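# Remove slotted part from fixture, lay it flat

## Task

Lift the finished part, the one that has a milled slot, out of the fixture and set it down lying flat on the table top. Both blanks must still be clamped in their present positions at the end.

## Robot and tools

Robot: two arms, left_arm (the robot's own left, on the +y side) and right_arm (-y side). Their URDF roots sit at (+0.018, +0.308, +0.334) m and (+0.018, -0.308, +0.334) m in the scene frame. Each arm ends in a parallel gripper whose fingers point along the gripper's +z axis and close along its y axis. end_effector_position is the spot between the finger pads, roughly 1 cm short of the fingertips.

Scene frame: origin at table-top height (z = 0) above the centre of the robot's foot; +x points forward over the table, +y to the robot's left, +z up. The table top starts near x = +0.15 m and may be slightly rotated. Reported hand positions and orientations can be wrong by a few centimetres, more at long reach.

Rows: every motion command is built from rows of 14 numbers, each in [-1, 1]: dx, dy, dz, rx, ry, rz, opening for left_arm, then the same seven for right_arm. Both arms always appear, even if one stays still. dx, dy, dz are an offset (not a pose) along the scene axes, measured from that arm's Hand target at the start of the action or move; 1.0 equals 0.6 m. rx, ry, rz form one rotation vector applied about the Hand target's position; 1.0 equals 180 degrees. The opening is absolute: +1 fully open (0.094 m), -1 closed. Sending zeros for an arm's six pose numbers re-commands its current Hand target; sending 0 as the opening is a real command, so repeat the present opening to leave a gripper unchanged. Orientation commands are clipped to within 40 degrees of the measured orientation each step.

execute_actions(actions, cameras): actions is a list of actions; each action is a table of up to 15 rows, one row per 1/30 s step, the last row held for the rest of 15 steps. All rows in an action count from the same start pose, and each new action starts from the Hand target as it then stands, so a repeated offset moves further. An empty list just returns state and images. cameras picks which images come back (null or ["all"] for all, [] for none).

move(target, speed, blend, opening_speed, blocking, cameras): drives each gripper in a straight line toward target, a single 14-number row or a list of up to 15 rows, all offsets counted from the same starting Hand targets. speed is m/s per path, 0.002 to 4.3 (default 0.25), one value or one per target; rotation is capped at twice that in rad/s. blend (m) rounds corners in a list. opening_speed (0.2 or more, scale units per second) ramps finger openings. blocking=false returns after about 0.5 s while the move continues. Paths do not avoid obstacles or the other arm, and grippers lag and overshoot more at speed. Avoid paths passing near an arm's own base. The result adds a "move:" line: done, off_target, moving, held or fault, plus limits such as paced or held.

wait(seconds, cameras): lets time pass, 0 to 10 s, arms holding their last command. stop(cameras): brakes a running move. zoom_image(camera, region): enlarged view of [x0, y0, x1, y1] pixels (at most 504 by 504) from cam_head_left, cam_head_right, cam_left_wrist or cam_right_wrist, all 896x504. read_manual(section) returns only licence texts. finished_scene(scene) ends the scene with its number; it cannot be undone.

Results: Hand target is the last commanded pose after clipping, and the base for the next offsets. Grippers often rest short of it by a centimetre or more from friction and weight, without touching anything; the next command, even all zeros, asks again, and a remaining gap can be sent as an extra offset. grip_measured is the measured opening on the command scale; when empty it reads up to about 2.7 mm wide, and on a firmly gripped hard part slightly narrower than the part. It follows the command until the force limit, so it does not reveal contact. Release by commanding an opening well above grip_measured. Joint torques include arm weight and carry offsets and noise; joints 3 and 4 wrap at ±28 N m. Joint velocities "within noise" means the arm is still. Actions results also list intermediate hand positions.

Cameras: two fixed head cameras and one wrist camera per arm, calibrated in OpenCV conventions; fixed ones may have shifted a couple of degrees and millimetres, and wrist images can lag during motion.

Cautions: do not drop the part, release it while it moves, slam, hit or push hard, or let anything leave the table. Never squeeze the other arm's fingers or bring the arms hard together. Keep the clamped blanks undisturbed. Limit load holding and stretched poses to avoid motor heat; a MOTOR HOT line warns at 85 °C, and at 100 °C that arm collapses for 30 to 60 s. To end a push against something, command the target back past the gripper.

Each tool is called after "Request:" as name(argument=value, ...) on one line, values as JSON.

## Session

Request:
execute_actions(actions=[])

Scene clock: 0.00 s.
left_arm: end_effector_position=(+0.5631, +0.2557, +0.1745) grip_measured=+1.000 end_effector_quat_wxyz=(-0.485, +0.603, -0.627, -0.090) | right_arm: end_effector_position=(+0.5763, -0.0768, +0.1458) grip_measured=+1.000 end_effector_quat_wxyz=(+0.590, +0.065, +0.800, +0.092)
Joint positions: left_arm=[0.63 2.098 0.957 0.619 -1.204 -1.206 0.094] | right_arm=[-0.54 2.432 0.97 1.476 0.395 -0.002 0.094]
Joint velocities: within noise
Joint torques (N m): no reading
Motor temperatures (°C): left_arm=[36 33 33 34 30 30 31] | right_arm=[37 35 33 34 29 31 30]
Heat: left arm: hottest waist 36 °C; right arm: hottest waist 37 °C.
Hand target: left_arm +0.5633, +0.2561, +0.1708; -0.484, +0.603, -0.627, -0.092 | right_arm +0.5775, -0.0770, +0.1467; +0.592, +0.066, +0.798, +0.093
Tool commands: left_gripper/opening=+1.0 right_gripper/opening=+1.0

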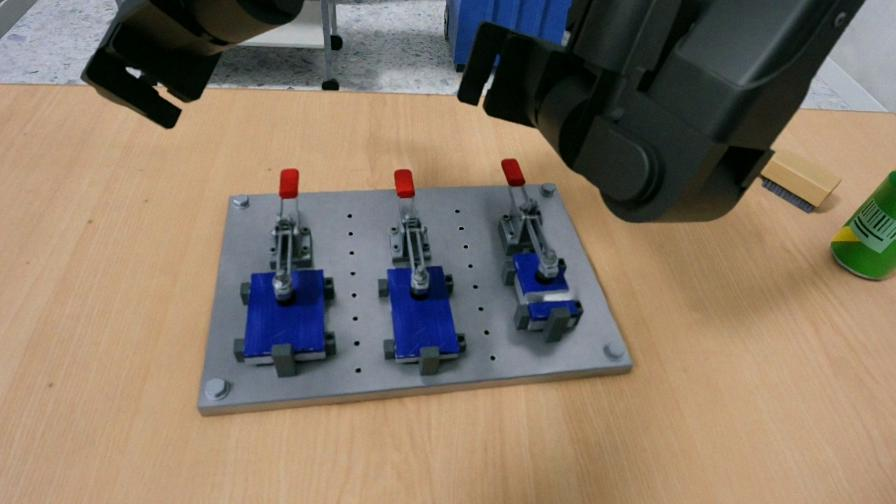

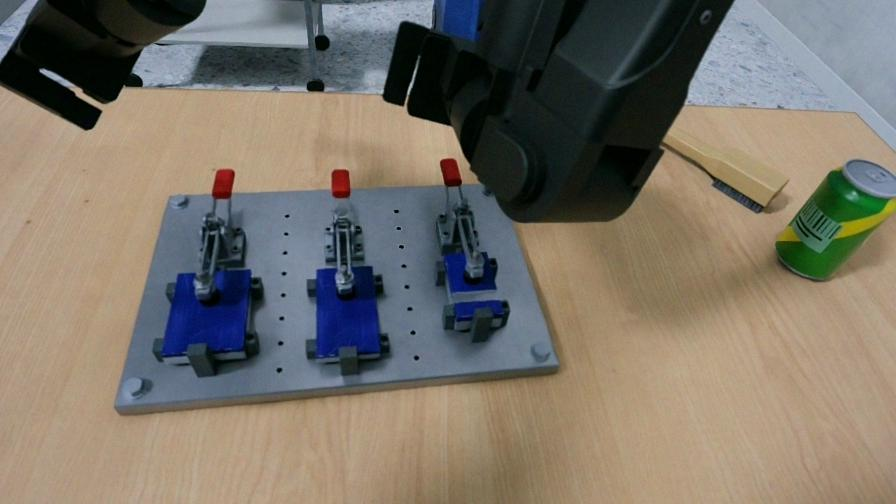

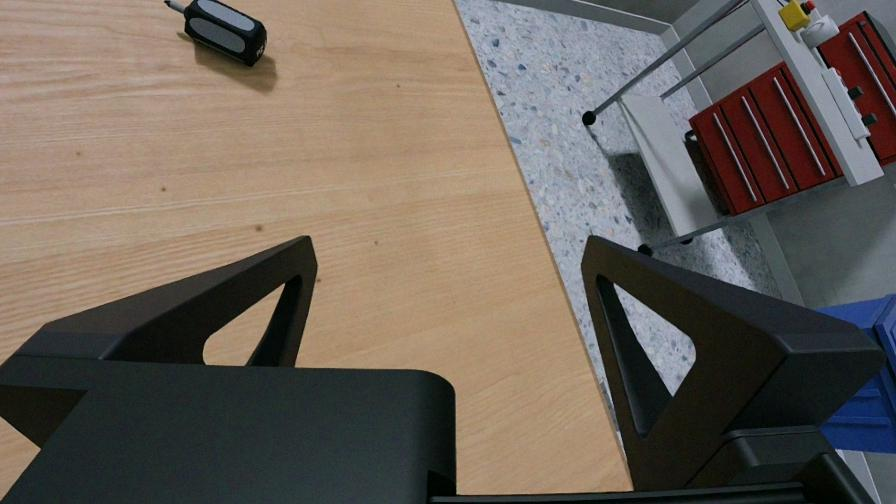

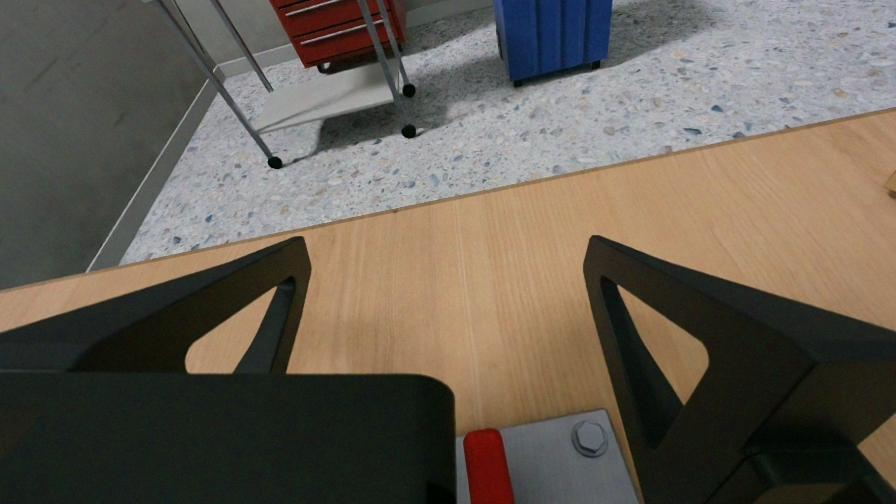

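Request:
zoom_image(camera="cam_head_left", region=[380, 130, 660, 400])

Request:
zoom_image(camera="cam_head_right", region=[380, 130, 600, 400])

Scaled by 1.800 from the camera's 896x504 image, which has a finer 1280x720 frame.

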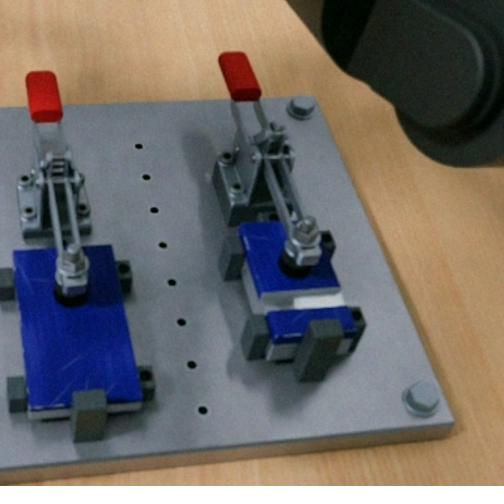

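Scaled by 1.867 from the camera's 896x504 image, which has a finer 1280x720 frame.

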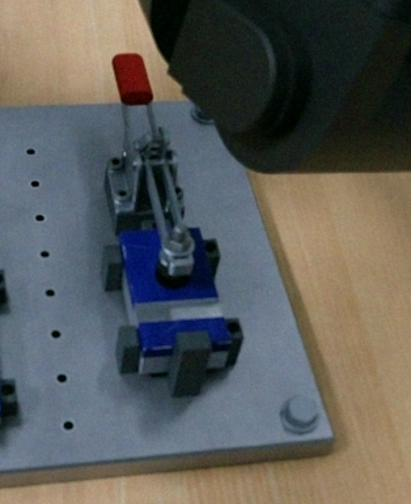

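Request:
move(target=[0,0,0,0,0,0,1, -0.179,0.0117,0.172,-0.0635,0.4043,0.0451,1], speed=0.4)

Scene clock: 70.33 s.
left_arm: end_effector_position=(+0.5631, +0.2557, +0.1745) grip_measured=+1.000 end_effector_quat_wxyz=(-0.485, +0.603, -0.627, -0.090) | right_arm: end_effector_position=(+0.4614, -0.0806, +0.2473) grip_measured=+1.000 end_effector_quat_wxyz=(-0.002, -0.001, +1.000, -0.004)
Joint positions: left_arm=[0.63 2.098 0.957 0.619 -1.204 -1.206 0.094] | right_arm=[-0.411 1.796 1.106 -0.73 0.353 0.538 0.094]
Joint velocities: within noise
Joint torques (N m): left_arm=[-5.13 -18.61 2.74 1.4 -0.35 0.11] | right_arm=[4.66 -13.33 9.92 0.12 -0.11 0.02]
Motor temperatures (°C): left_arm=[36 35 34 34 31 30 31] | right_arm=[37 37 33 34 29 31 30]
Heat: left arm: hottest waist 36 °C; right arm: hottest waist 37 °C.
Hand target: left_arm +0.5633, +0.2561, +0.1708; -0.484, +0.603, -0.627, -0.092 | right_arm +0.4702, -0.0699, +0.2498; +0.001, +0.000, +1.000, +0.000
Off the commanded pose: left_arm 0.004 m, 0 deg | right_arm 0.014 m, 1 deg.
move: off_target (right_arm)
camera_calibration:
cam_right_wrist: T_world_to_cam=[[0.0118374, -0.99993, 0.000128783, -0.0856697], [-0.809698, -0.00950983, 0.586769, 0.233712], [-0.586727, -0.00705011, -0.809754, 0.595593], [0, 0, 0, 1]] pos_world=[0.539701, -0.0792422, 0.34516]

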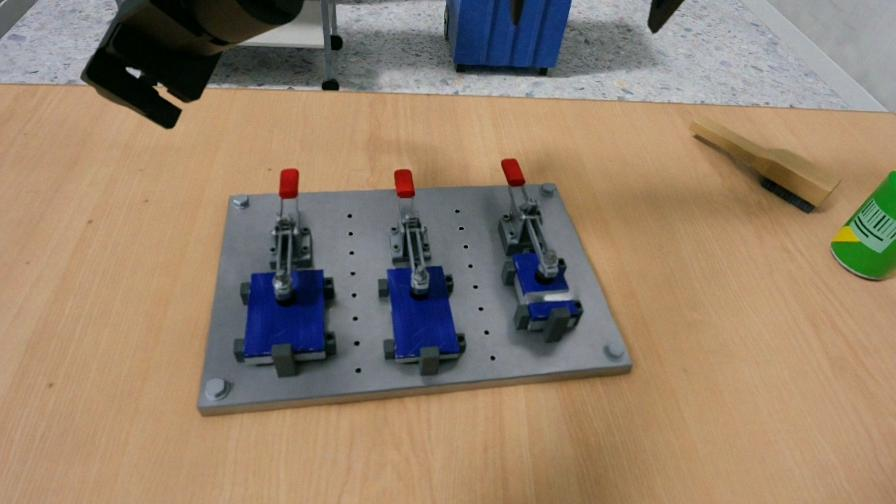

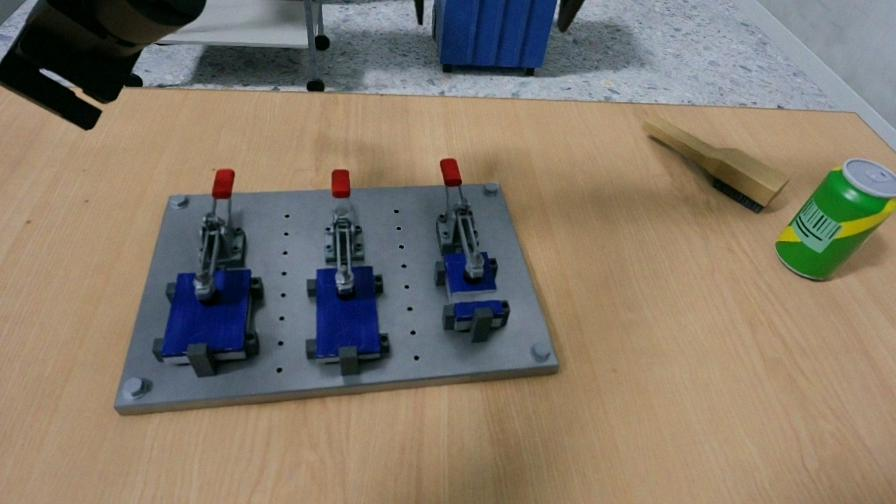

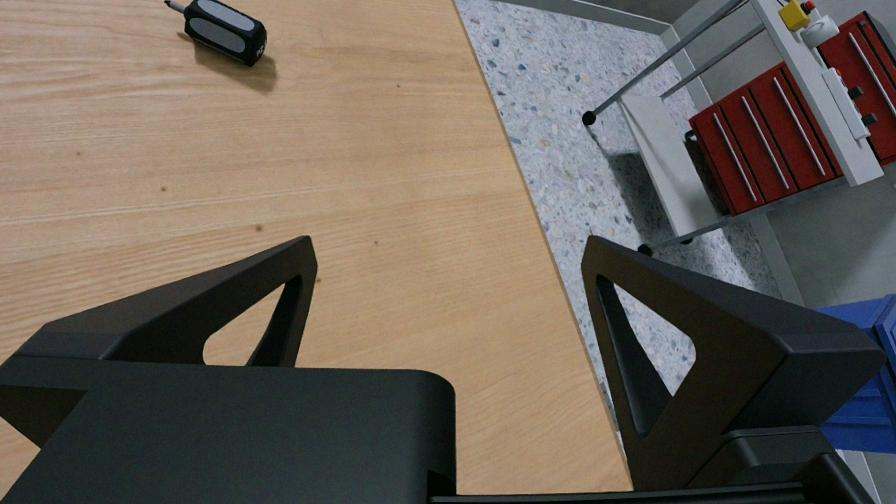

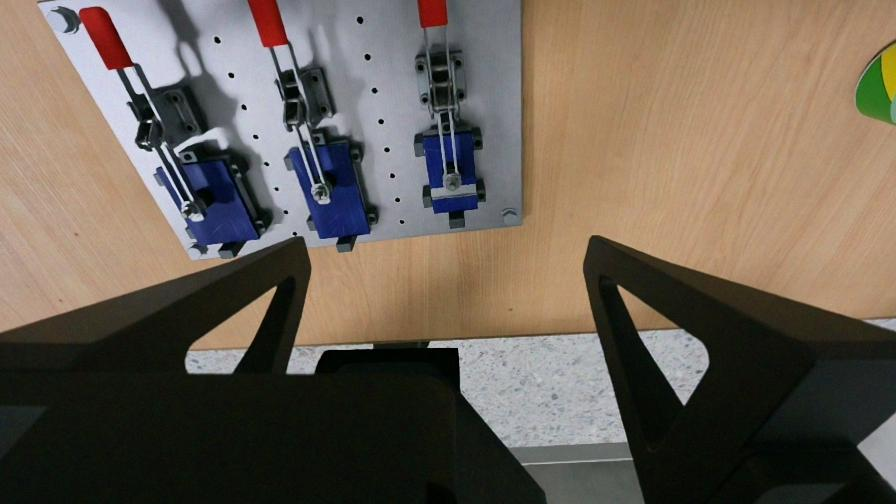

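Request:
zoom_image(camera="cam_right_wrist", region=[360, 0, 560, 240])

Scaled by 2.100 from the camera's 896x504 image, which has a finer 1280x720 frame.

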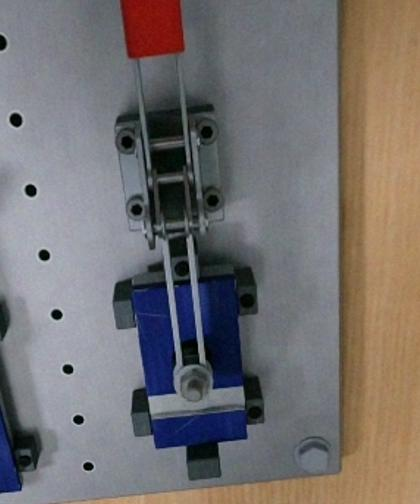

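Request:
move(target=[[0,0,0,0,0,0,1, -0.0837,-0.217,0,0.1306,0.1306,-0.4875,1],[0,0,0,0,0,0,1, -0.117,-0.167,-0.2,0.1306,0.1306,-0.4875,1]], speed=0.4, blend=0.03, cameras=["cam_right_wrist"])

Request:
zoom_image(camera="cam_right_wrist", region=[200, 60, 700, 350])

Scene clock: 96.33 s.
left_arm: end_effector_position=(+0.5631, +0.2557, +0.1745) grip_measured=+1.000 end_effector_quat_wxyz=(-0.485, +0.603, -0.627, -0.090) | right_arm: end_effector_position=(+0.3928, -0.1699, +0.1329) grip_measured=+1.000 end_effector_quat_wxyz=(-0.186, +0.679, +0.688, +0.177)
Joint positions: left_arm=[0.63 2.098 0.957 0.619 -1.204 -1.206 0.094] | right_arm=[-0.836 1.863 0.728 -0.109 -0.267 1.661 0.094]
Joint velocities: within noise
Joint torques (N m): left_arm=[-5.25 -18.67 2.73 1.43 -0.35 0.11] | right_arm=[1.49 -11.46 2.84 1.39 -0.42 0]
Motor temperatures (°C): left_arm=[36 36 34 34 31 30 31] | right_arm=[37 37 34 34 29 31 30]
Heat: left arm: hottest waist 36 °C; right arm: hottest waist 37 °C.
Hand target: left_arm +0.5633, +0.2561, +0.1708; -0.484, +0.603, -0.627, -0.092 | right_arm +0.3998, -0.1701, +0.1298; -0.183, +0.683, +0.683, +0.182
Off the commanded pose: left_arm 0.004 m, 0 deg | right_arm 0.008 m, 1 deg.
move: done
camera_calibration:
cam_right_wrist: T_world_to_cam=[[-0.999789, -0.0203047, -0.00296297, 0.390008], [-0.0111154, 0.414527, 0.909969, -0.0401367], [-0.0172484, 0.90981, -0.414665, 0.341675], [0, 0, 0, 1]] pos_world=[0.395374, -0.286302, 0.179359]
Images, in order (width x height): cam_right_wrist 896x504.

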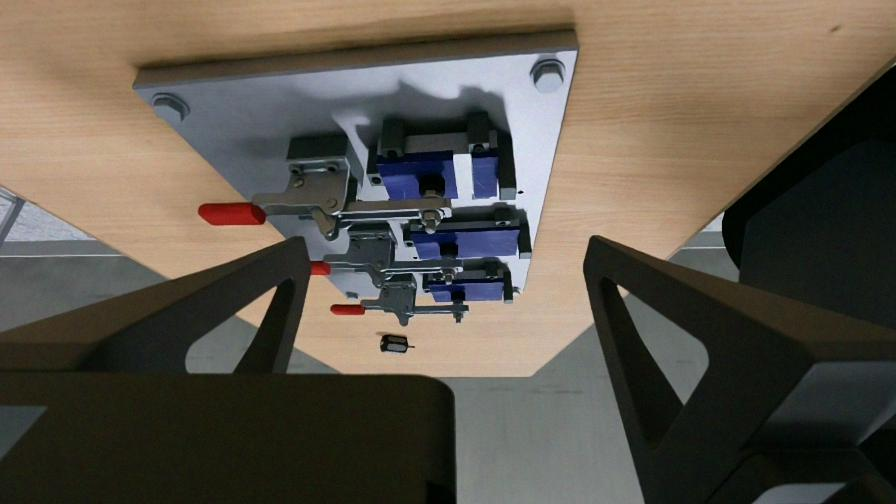

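Scaled by 1.008 from the camera's 896x504 image, which has a finer 1280x720 frame.

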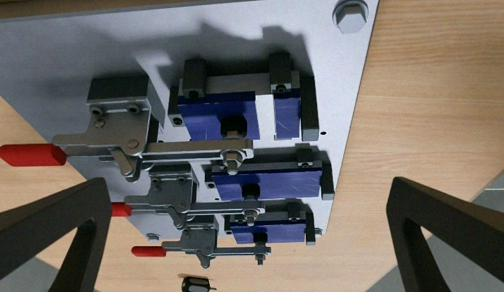

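Request:
zoom_image(camera="cam_right_wrist", region=[190, 100, 550, 250])

Scaled by 1.400 from the camera's 896x504 image, which has a finer 1280x720 frame.

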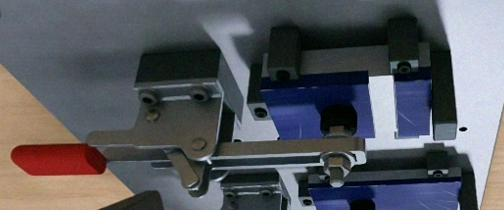

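Request:
move(target=[[0,0,0,0,0,0,1, 0.083,0,0.15,-0.1245,-0.1407,0.5252,1],[0,0,0,0,0,0,1, 0.225,0.17,0.067,-0.1245,-0.1407,0.5252,1]], speed=0.4, blend=0.03, cameras=["cam_right_wrist", "cam_head_right"])

Scene clock: 167.57 s.
left_arm: end_effector_position=(+0.5631, +0.2557, +0.1745) grip_measured=+1.000 end_effector_quat_wxyz=(-0.485, +0.603, -0.627, -0.090) | right_arm: end_effector_position=(+0.5248, -0.0721, +0.1697) grip_measured=+1.000 end_effector_quat_wxyz=(-0.002, -0.066, +0.998, +0.000)
Joint positions: left_arm=[0.63 2.098 0.957 0.619 -1.204 -1.206 0.094] | right_arm=[-0.505 2.026 1.299 -0.657 0.33 0.309 0.094]
Joint velocities: within noise
Joint torques (N m): left_arm=[-5.13 -18.73 2.76 1.4 -0.35 0.11] | right_arm=[4.66 -15.97 9.01 0.28 0.1 0.07]
Motor temperatures (°C): left_arm=[36 36 34 34 31 30 31] | right_arm=[37 37 34 34 30 31 30]
Heat: left arm: hottest waist 36 °C; right arm: hottest waist 37 °C.
Hand target: left_arm +0.5633, +0.2561, +0.1708; -0.484, +0.603, -0.627, -0.092 | right_arm +0.5348, -0.0682, +0.1700; +0.001, -0.061, +0.998, -0.001
Off the commanded pose: left_arm 0.004 m, 0 deg | right_arm 0.011 m, 1 deg.
move: off_target (right_arm)
camera_calibration:
cam_right_wrist: T_world_to_cam=[[0.141745, -0.989872, -0.00791753, -0.143996], [-0.800563, -0.119334, 0.587247, 0.317987], [-0.582244, -0.076901, -0.809369, 0.562584], [0, 0, 0, 1]] pos_world=[0.602541, -0.0613277, 0.267461]
Images, in order (width x height): cam_head_right 896x504, cam_right_wrist 896x504.

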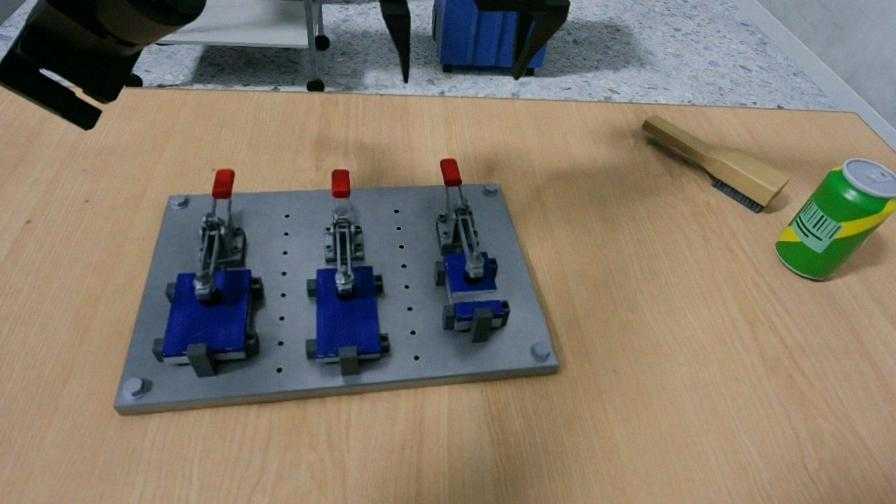

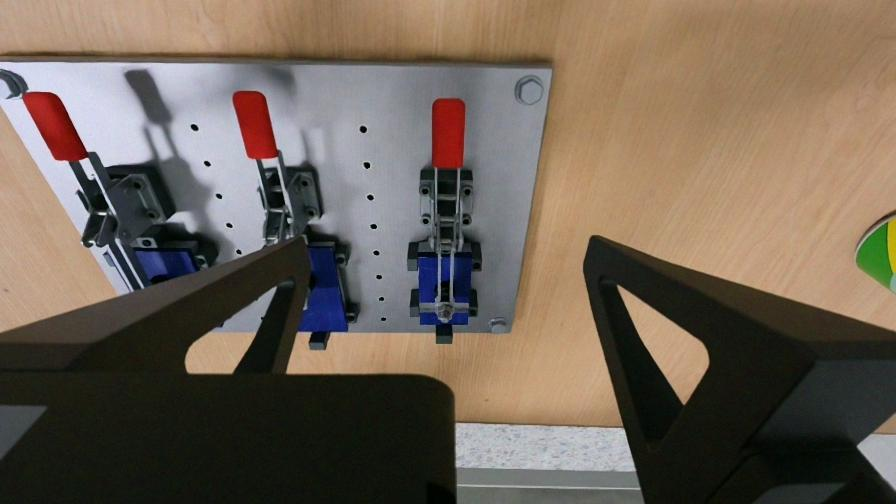

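Request:
move(target=[0,0,0,0,0,0,1, 0.0167,0,-0.133,0,0,0,0.1], speed=0.25, cameras=["cam_right_wrist"])

Scene clock: 194.00 s.
left_arm: end_effector_position=(+0.5631, +0.2557, +0.1745) grip_measured=+1.000 end_effector_quat_wxyz=(-0.485, +0.603, -0.627, -0.090) | right_arm: end_effector_position=(+0.5301, -0.0716, +0.0903) grip_measured=+0.102 end_effector_quat_wxyz=(-0.012, -0.064, +0.998, -0.006)
Joint positions: left_arm=[0.63 2.098 0.957 0.619 -1.204 -1.206 0.094] | right_arm=[-0.552 2.201 1.375 -0.566 0.325 0.273 0.052]
Joint velocities: within noise
Joint torques (N m): left_arm=[-5.3 -18.67 2.74 1.42 -0.36 0.11] | right_arm=[4.6 -17.32 7.68 1.22 -0.1 -0.12]
Motor temperatures (°C): left_arm=[36 37 33 34 31 30 31] | right_arm=[37 38 36 34 29 31 30]
Heat: left arm: hottest shoulder 37 °C; right arm: hottest shoulder 38 °C.
Hand target: left_arm +0.5633, +0.2561, +0.1708; -0.484, +0.603, -0.627, -0.092 | right_arm +0.5449, -0.0681, +0.0903; +0.001, -0.061, +0.998, +0.000
Off the commanded pose: left_arm 0.004 m, 0 deg | right_arm 0.015 m, 2 deg.
move: off_target (right_arm)
camera_calibration:
cam_right_wrist: T_world_to_cam=[[0.136487, -0.99064, 0.00180609, -0.143114], [-0.789992, -0.107742, 0.603577, 0.36256], [-0.597733, -0.0838072, -0.797303, 0.508085], [0, 0, 0, 1]] pos_world=[0.609652, -0.0601308, 0.186523]
Images, in order (width x height): cam_right_wrist 896x504.

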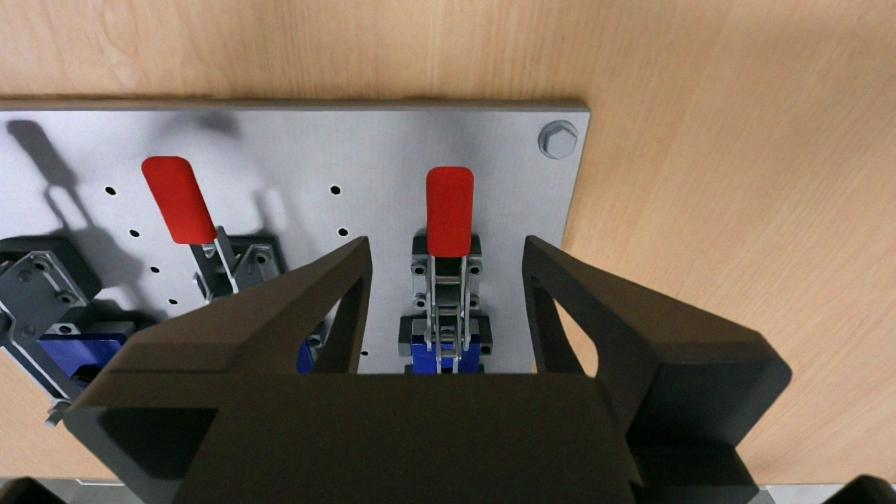

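Request:
move(target=[[0,0,0,0,0,0,1, 0.005,0,-0.0567,0,0.01,0,0.0],[0,0,0,0,0,0,1, 0.005,0,-0.0567,0,0.01,0,-0.9]], speed=0.15, opening_speed=1.5, cameras=["cam_right_wrist"])

Scene clock: 207.00 s.
left_arm: end_effector_position=(+0.5631, +0.2557, +0.1745) grip_measured=+1.000 end_effector_quat_wxyz=(-0.485, +0.603, -0.627, -0.090) | right_arm: end_effector_position=(+0.5372, -0.0717, +0.0599) grip_measured=-0.668 end_effector_quat_wxyz=(-0.023, -0.062, +0.998, -0.004)
Joint positions: left_arm=[0.63 2.098 0.957 0.619 -1.204 -1.206 0.094] | right_arm=[-0.576 2.277 1.439 -0.566 0.31 0.257 0.016]
Joint velocities: within noise
Joint torques (N m): left_arm=[-5.13 -18.67 2.74 1.39 -0.35 0.11] | right_arm=[5.01 -17.03 7.56 0.99 -0.17 -0.11]
Motor temperatures (°C): left_arm=[36 37 33 34 31 30 31] | right_arm=[37 37 35 34 29 31 30]
Heat: left arm: hottest shoulder 37 °C; right arm: hottest waist 37 °C.
Hand target: left_arm +0.5633, +0.2561, +0.1708; -0.484, +0.603, -0.627, -0.092 | right_arm +0.5479, -0.0680, +0.0563; -0.015, -0.061, +0.998, +0.001
Off the commanded pose: left_arm 0.004 m, 0 deg | right_arm 0.012 m, 1 deg.
move: off_target (right_arm); target 2's new opening was sent with right_arm's hand 0.013 m and 1 deg from that target
camera_calibration:
cam_right_wrist: T_world_to_cam=[[0.13249, -0.991177, -0.00385318, -0.141687], [-0.777631, -0.106355, 0.61966, 0.379029], [-0.614602, -0.0791026, -0.784861, 0.496655], [0, 0, 0, 1]] pos_world=[0.618763, -0.0608386, 0.15439]
Images, in order (width x height): cam_right_wrist 896x504.

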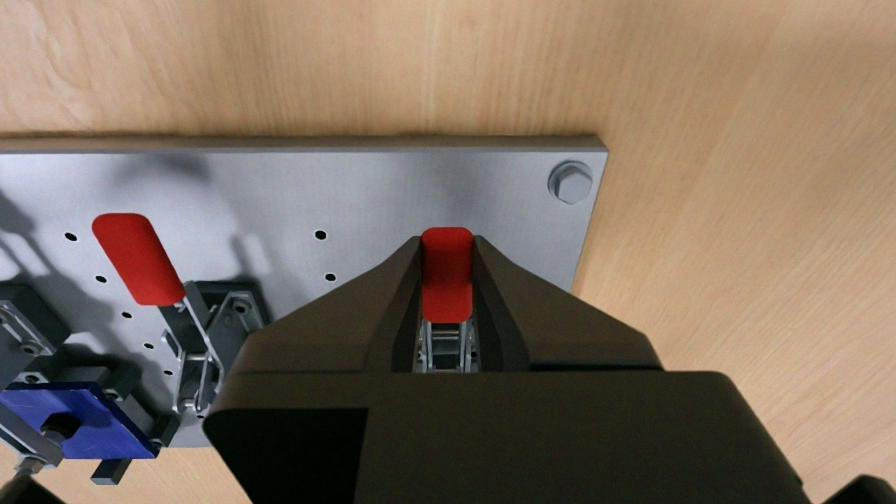

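Request:
move(target=[0,0,0,0,0,0,1, -0.02,-0.0025,0.042,0,0,0,-0.9], speed=0.08, cameras=["cam_right_wrist", "cam_head_right"])

Scene clock: 219.20 s.
left_arm: end_effector_position=(+0.5631, +0.2557, +0.1745) grip_measured=+1.000 end_effector_quat_wxyz=(-0.485, +0.603, -0.627, -0.090) | right_arm: end_effector_position=(+0.5355, -0.0727, +0.0607) grip_measured=-0.668 end_effector_quat_wxyz=(-0.019, -0.060, +0.998, -0.003)
Joint positions: left_arm=[0.63 2.098 0.957 0.619 -1.204 -1.206 0.094] | right_arm=[-0.576 2.271 1.425 -0.55 0.31 0.258 0.016]
Joint velocities: within noise
Joint torques (N m): left_arm=[-5.01 -18.67 2.73 1.39 -0.35 0.11] | right_arm=[6.36 -21.6 3.29 -0.08 -0.03 0.07]
Motor temperatures (°C): left_arm=[36 37 33 34 31 30 31] | right_arm=[37 37 36 34 29 31 30]
Heat: left arm: hottest shoulder 37 °C; right arm: hottest waist 37 °C.
Hand target: left_arm +0.5633, +0.2561, +0.1708; -0.484, +0.603, -0.627, -0.092 | right_arm +0.5358, -0.0695, +0.0814; -0.015, -0.061, +0.998, +0.001
Off the commanded pose: left_arm 0.004 m, 0 deg | right_arm 0.021 m, 1 deg.
move: off_target (right_arm)
camera_calibration:
cam_right_wrist: T_world_to_cam=[[0.129409, -0.991576, -0.0054545, -0.140647], [-0.782136, -0.105453, 0.61412, 0.379973], [-0.609522, -0.0752062, -0.789194, 0.493946], [0, 0, 0, 1]] pos_world=[0.616462, -0.0622449, 0.155703]
Images, in order (width x height): cam_head_right 896x504, cam_right_wrist 896x504.

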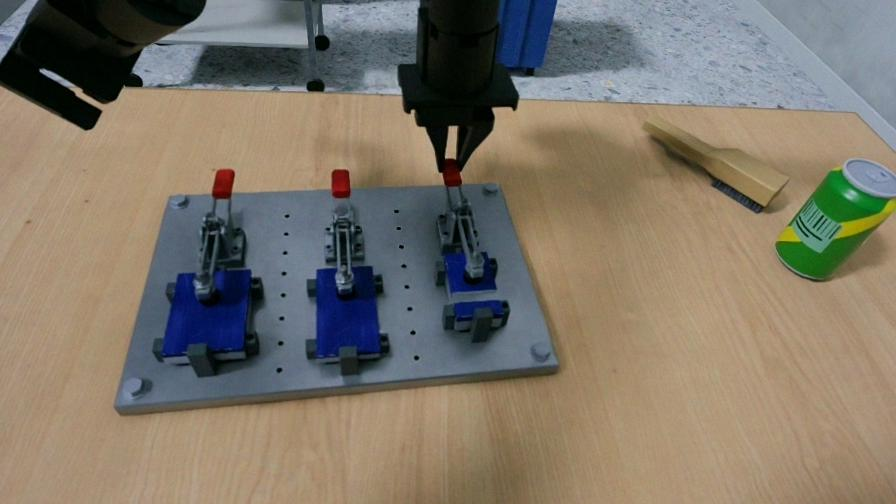

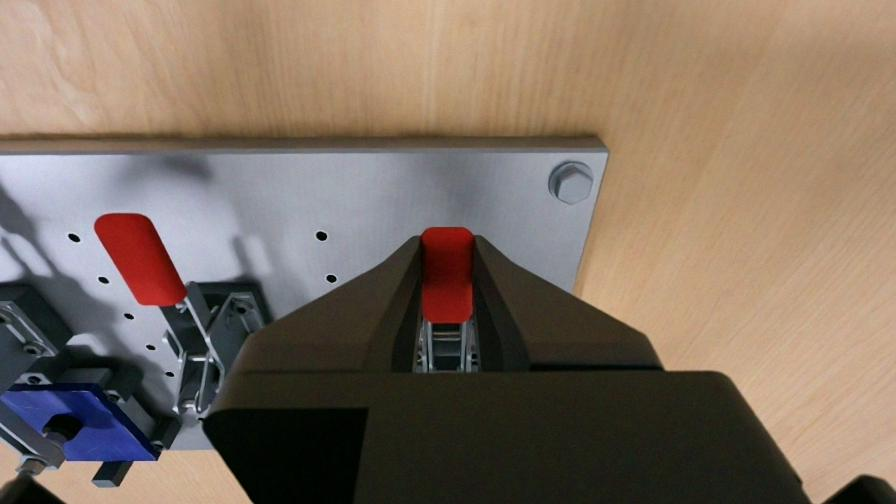

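Request:
move(target=[0,0,0,0,0,0,1, 0.0,0,0.03,0,0,0,-1], speed=0.08, cameras=["cam_right_wrist"])

Scene clock: 224.97 s.
left_arm: end_effector_position=(+0.5631, +0.2557, +0.1745) grip_measured=+1.000 end_effector_quat_wxyz=(-0.485, +0.603, -0.627, -0.090) | right_arm: end_effector_position=(+0.5355, -0.0729, +0.0615) grip_measured=-0.668 end_effector_quat_wxyz=(-0.019, -0.059, +0.998, -0.002)
Joint positions: left_arm=[0.63 2.098 0.957 0.619 -1.204 -1.206 0.094] | right_arm=[-0.576 2.268 1.423 -0.549 0.31 0.26 0.016]
Joint velocities: within noise
Joint torques (N m): left_arm=[-5.13 -18.73 2.74 1.4 -0.34 0.11] | right_arm=[7.3 -24.35 2.29 -1.17 0.1 0.17]
Motor temperatures (°C): left_arm=[36 37 33 34 31 30 31] | right_arm=[37 38 35 33 29 31 31]
Heat: left arm: hottest shoulder 37 °C; right arm: hottest shoulder 38 °C.
Hand target: left_arm +0.5633, +0.2561, +0.1708; -0.484, +0.603, -0.627, -0.092 | right_arm +0.5359, -0.0695, +0.0994; -0.015, -0.061, +0.998, +0.000
Off the commanded pose: left_arm 0.004 m, 0 deg | right_arm 0.038 m, 1 deg.
move: off_target (right_arm)
camera_calibration:
cam_right_wrist: T_world_to_cam=[[0.126724, -0.99192, -0.00602677, -0.139419], [-0.782971, -0.103756, 0.613345, 0.380109], [-0.609014, -0.0730064, -0.789792, 0.494539], [0, 0, 0, 1]] pos_world=[0.616463, -0.0627496, 0.156605]
Images, in order (width x height): cam_right_wrist 896x504.

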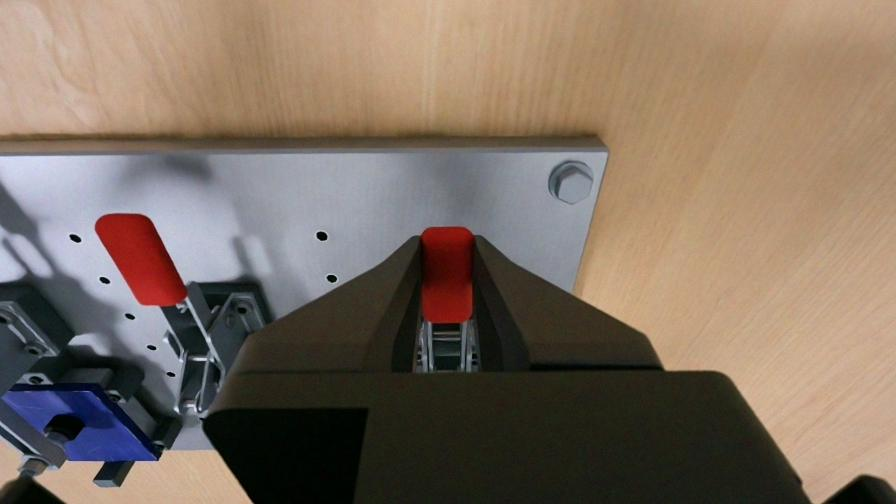

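Request:
move(target=[0,0,0,0,0,0,1, 0.0,0,0.05,0,0,0,-1], speed=0.1, cameras=[])

Scene clock: 230.47 s.
left_arm: end_effector_position=(+0.5631, +0.2557, +0.1745) grip_measured=+1.000 end_effector_quat_wxyz=(-0.485, +0.603, -0.627, -0.090) | right_arm: end_effector_position=(+0.5183, -0.0751, +0.0924) grip_measured=-0.668 end_effector_quat_wxyz=(-0.035, -0.060, +0.998, -0.005)
Joint positions: left_arm=[0.63 2.098 0.957 0.619 -1.204 -1.206 0.094] | right_arm=[-0.553 2.195 1.368 -0.609 0.308 0.291 0.016]
Joint velocities: within noise
Joint torques (N m): left_arm=[-5.07 -18.67 2.73 1.4 -0.35 0.1] | right_arm=[6.36 -23 5.48 -0.61 0.23 -0.01]
Motor temperatures (°C): left_arm=[36 37 33 34 31 30 31] | right_arm=[37 38 35 33 29 31 31]
Heat: left arm: hottest shoulder 37 °C; right arm: hottest shoulder 38 °C.
Hand target: left_arm +0.5633, +0.2561, +0.1708; -0.484, +0.603, -0.627, -0.092 | right_arm +0.5359, -0.0697, +0.1294; -0.015, -0.061, +0.998, +0.000
Off the commanded pose: left_arm 0.004 m, 0 deg | right_arm 0.041 m, 2 deg.
move: off_target (right_arm)
No camera images: "cameras" was empty.

Request:
move(target=[0,0,0,0,0,0,1, -0.068,-0.0047,-0.01,0,0,0,-1], speed=0.1, cameras=["cam_right_wrist","cam_head_right"])

Scene clock: 240.37 s.
left_arm: end_effector_position=(+0.5631, +0.2557, +0.1745) grip_measured=+1.000 end_effector_quat_wxyz=(-0.485, +0.603, -0.627, -0.090) | right_arm: end_effector_position=(+0.4934, -0.0780, +0.1041) grip_measured=-0.671 end_effector_quat_wxyz=(-0.024, -0.058, +0.998, -0.003)
Joint positions: left_arm=[0.63 2.098 0.957 0.619 -1.204 -1.206 0.094] | right_arm=[-0.534 2.137 1.26 -0.542 0.315 0.31 0.015]
Joint velocities: within noise
Joint torques (N m): left_arm=[-5.19 -18.55 2.73 1.42 -0.34 0.11] | right_arm=[6.3 -19.96 3.64 0.42 0.11 -0.05]
Motor temperatures (°C): left_arm=[36 37 33 34 31 30 31] | right_arm=[37 39 35 33 29 31 31]
Heat: left arm: hottest shoulder 37 °C; right arm: hottest shoulder 39 °C.
Hand target: left_arm +0.5633, +0.2561, +0.1708; -0.484, +0.603, -0.627, -0.092 | right_arm +0.4951, -0.0724, +0.1235; -0.015, -0.061, +0.998, +0.000
Off the commanded pose: left_arm 0.004 m, 0 deg | right_arm 0.020 m, 1 deg.
move: off_target (right_arm)
camera_calibration:
cam_right_wrist: T_world_to_cam=[[0.124519, -0.992205, -0.00494248, -0.137987], [-0.77659, -0.100558, 0.621929, 0.31662], [-0.617578, -0.0736038, -0.783058, 0.505688], [0, 0, 0, 1]] pos_world=[0.575368, -0.0678523, 0.198386]
Images, in order (width x height): cam_head_right 896x504, cam_right_wrist 896x504.

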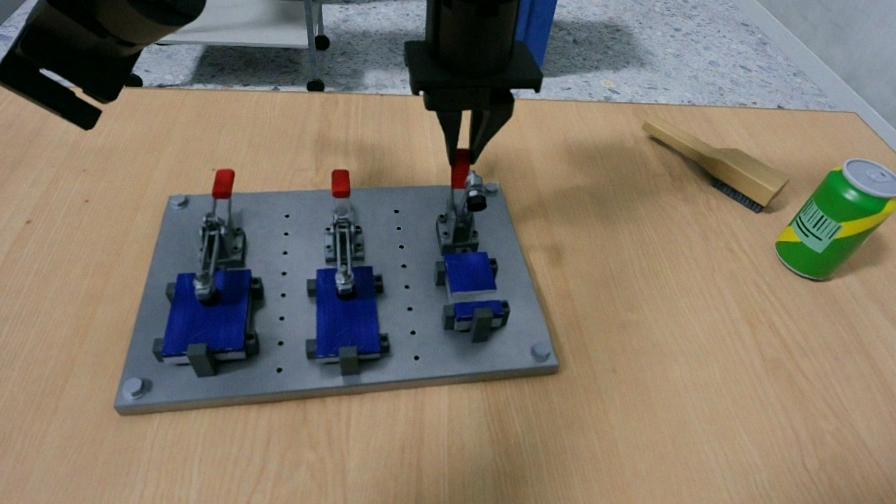

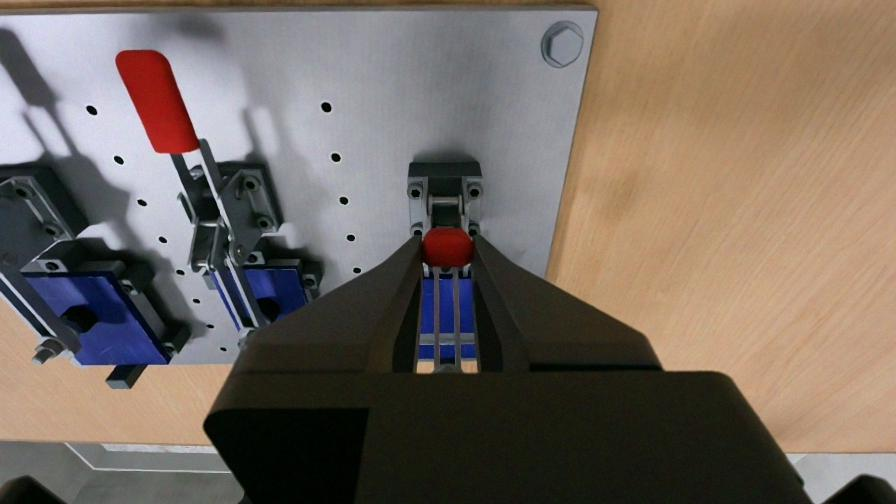

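Request:
zoom_image(camera="cam_head_right", region=[380, 90, 560, 290])

Scaled by 2.520 from the camera's 896x504 image, which has a finer 1280x720 frame.

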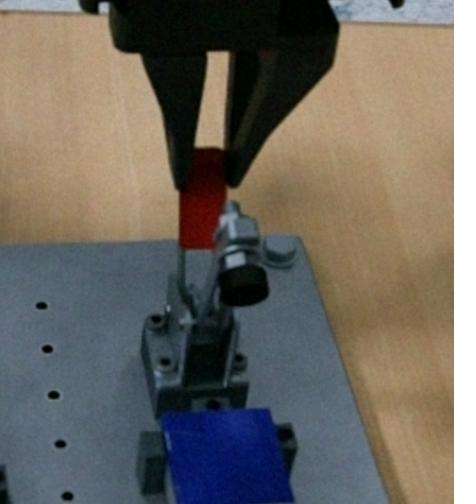

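Request:
move(target=[0,0,0,0,0,0,1, -0.03,-0.003,-0.012,0,0,0,-1], speed=0.1, cameras=["cam_right_wrist","cam_head_right"])

Request:
zoom_image(camera="cam_head_right", region=[380, 90, 560, 290])

Scene clock: 249.43 s.
left_arm: end_effector_position=(+0.5631, +0.2557, +0.1745) grip_measured=+1.000 end_effector_quat_wxyz=(-0.485, +0.603, -0.627, -0.090) | right_arm: end_effector_position=(+0.4855, -0.0786, +0.1050) grip_measured=-0.671 end_effector_quat_wxyz=(-0.013, -0.055, +0.998, +0.000)
Joint positions: left_arm=[0.63 2.098 0.957 0.619 -1.204 -1.206 0.094] | right_arm=[-0.527 2.121 1.216 -0.493 0.318 0.314 0.015]
Joint velocities: within noise
Joint torques (N m): left_arm=[-5.13 -18.67 2.74 1.42 -0.35 0.11] | right_arm=[5.89 -18.73 2.92 0.17 0.01 0.07]
Motor temperatures (°C): left_arm=[36 37 33 34 31 30 31] | right_arm=[37 39 35 33 29 31 31]
Heat: left arm: hottest shoulder 37 °C; right arm: hottest shoulder 39 °C.
Hand target: left_arm +0.5633, +0.2561, +0.1708; -0.484, +0.603, -0.627, -0.092 | right_arm +0.4771, -0.0742, +0.1163; -0.015, -0.061, +0.998, +0.001
Off the commanded pose: left_arm 0.004 m, 0 deg | right_arm 0.015 m, 1 deg.
move: off_target (right_arm)
camera_calibration:
cam_right_wrist: T_world_to_cam=[[0.119401, -0.992805, -0.00904752, -0.134649], [-0.790399, -0.100566, 0.604281, 0.31834], [-0.600843, -0.0650009, -0.79672, 0.495419], [0, 0, 0, 1]] pos_world=[0.565362, -0.0694639, 0.201125]
Images, in order (width x height): cam_head_right 896x504, cam_right_wrist 896x504.

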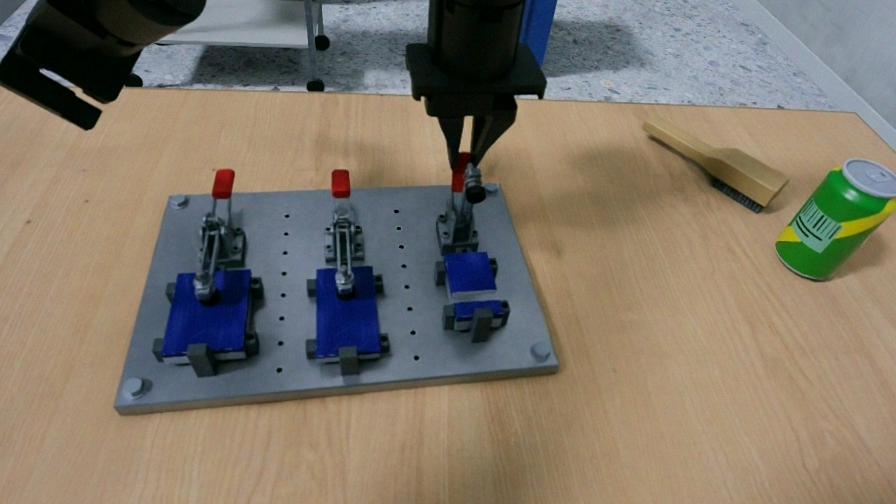

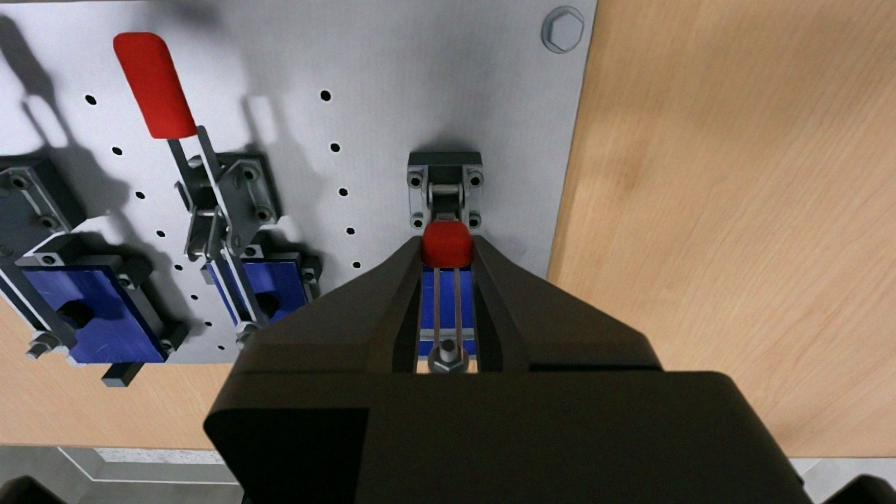

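Scaled by 2.520 from the camera's 896x504 image, which has a finer 1280x720 frame.

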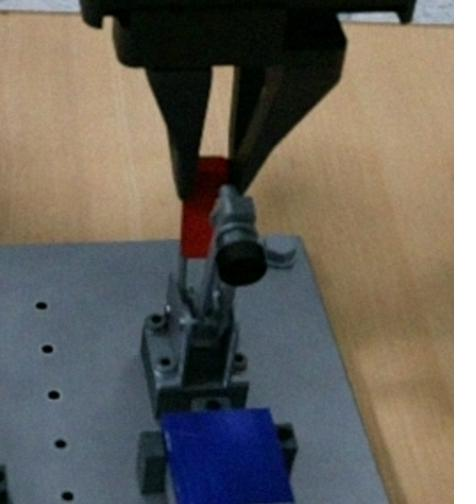

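Request:
move(target=[0,0,0,0,0,0,1, -0.035,-0.004,-0.01,0,0,0,-1], speed=0.1, cameras=["cam_right_wrist","cam_head_right"])

Request:
zoom_image(camera="cam_head_right", region=[380, 90, 560, 290])

Scene clock: 254.07 s.
left_arm: end_effector_position=(+0.5631, +0.2557, +0.1745) grip_measured=+1.000 end_effector_quat_wxyz=(-0.485, +0.603, -0.627, -0.090) | right_arm: end_effector_position=(+0.4736, -0.0801, +0.1051) grip_measured=-0.672 end_effector_quat_wxyz=(-0.004, -0.052, +0.999, +0.002)
Joint positions: left_arm=[0.63 2.098 0.957 0.619 -1.204 -1.206 0.094] | right_arm=[-0.52 2.105 1.164 -0.439 0.322 0.322 0.015]
Joint velocities: within noise
Joint torques (N m): left_arm=[-5.19 -18.67 2.76 1.37 -0.34 0.11] | right_arm=[6.18 -17.14 1.95 0.1 -0.12 0.06]
Motor temperatures (°C): left_arm=[36 37 33 34 31 30 31] | right_arm=[37 39 35 33 29 31 31]
Heat: left arm: hottest shoulder 37 °C; right arm: hottest shoulder 39 °C.
Hand target: left_arm +0.5633, +0.2561, +0.1708; -0.484, +0.603, -0.627, -0.092 | right_arm +0.4562, -0.0767, +0.1103; -0.015, -0.061, +0.998, +0.001
Off the commanded pose: left_arm 0.004 m, 0 deg | right_arm 0.019 m, 2 deg.
move: off_target (right_arm)
camera_calibration:
cam_right_wrist: T_world_to_cam=[[0.112999, -0.993522, -0.0120157, -0.131434], [-0.802217, -0.0983629, 0.588874, 0.31623], [-0.586242, -0.0569033, -0.808135, 0.483283], [0, 0, 0, 1]] pos_world=[0.551858, -0.0719772, 0.202759]
Images, in order (width x height): cam_head_right 896x504, cam_right_wrist 896x504.

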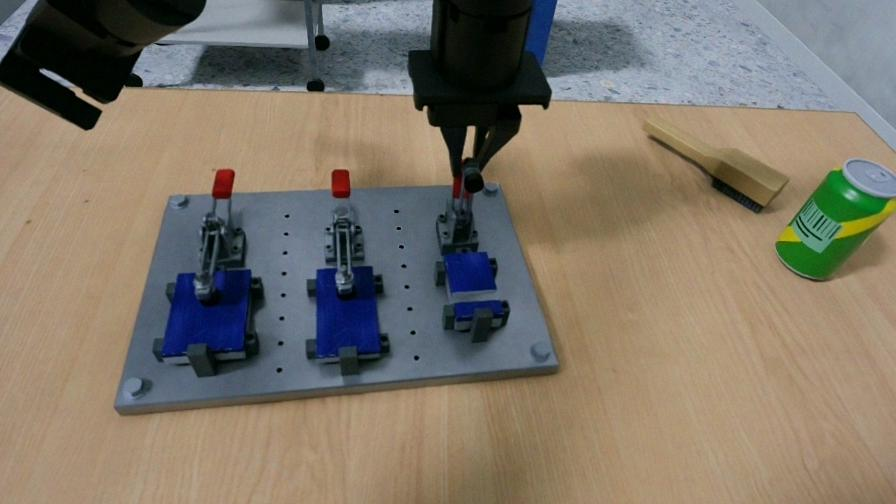

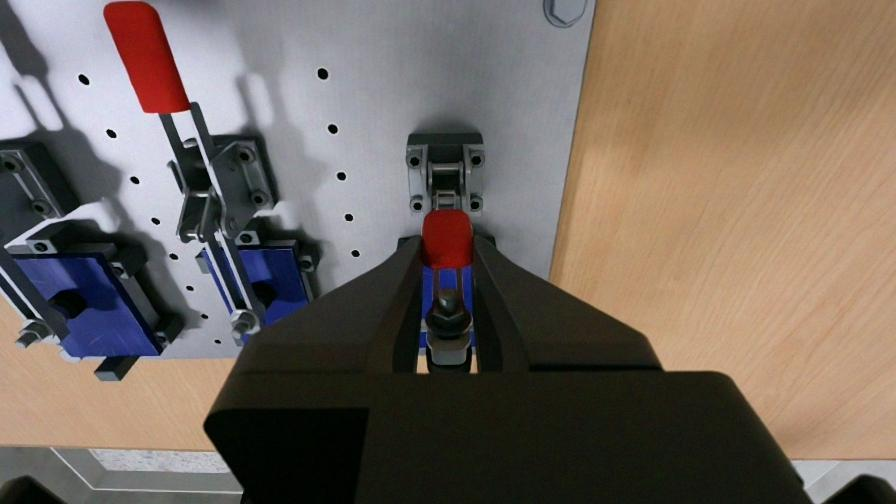

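Scaled by 2.520 from the camera's 896x504 image, which has a finer 1280x720 frame.

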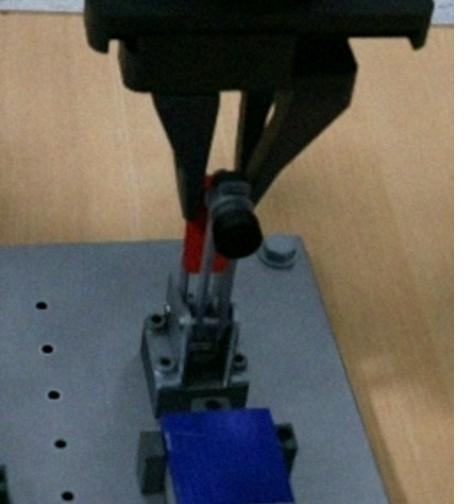

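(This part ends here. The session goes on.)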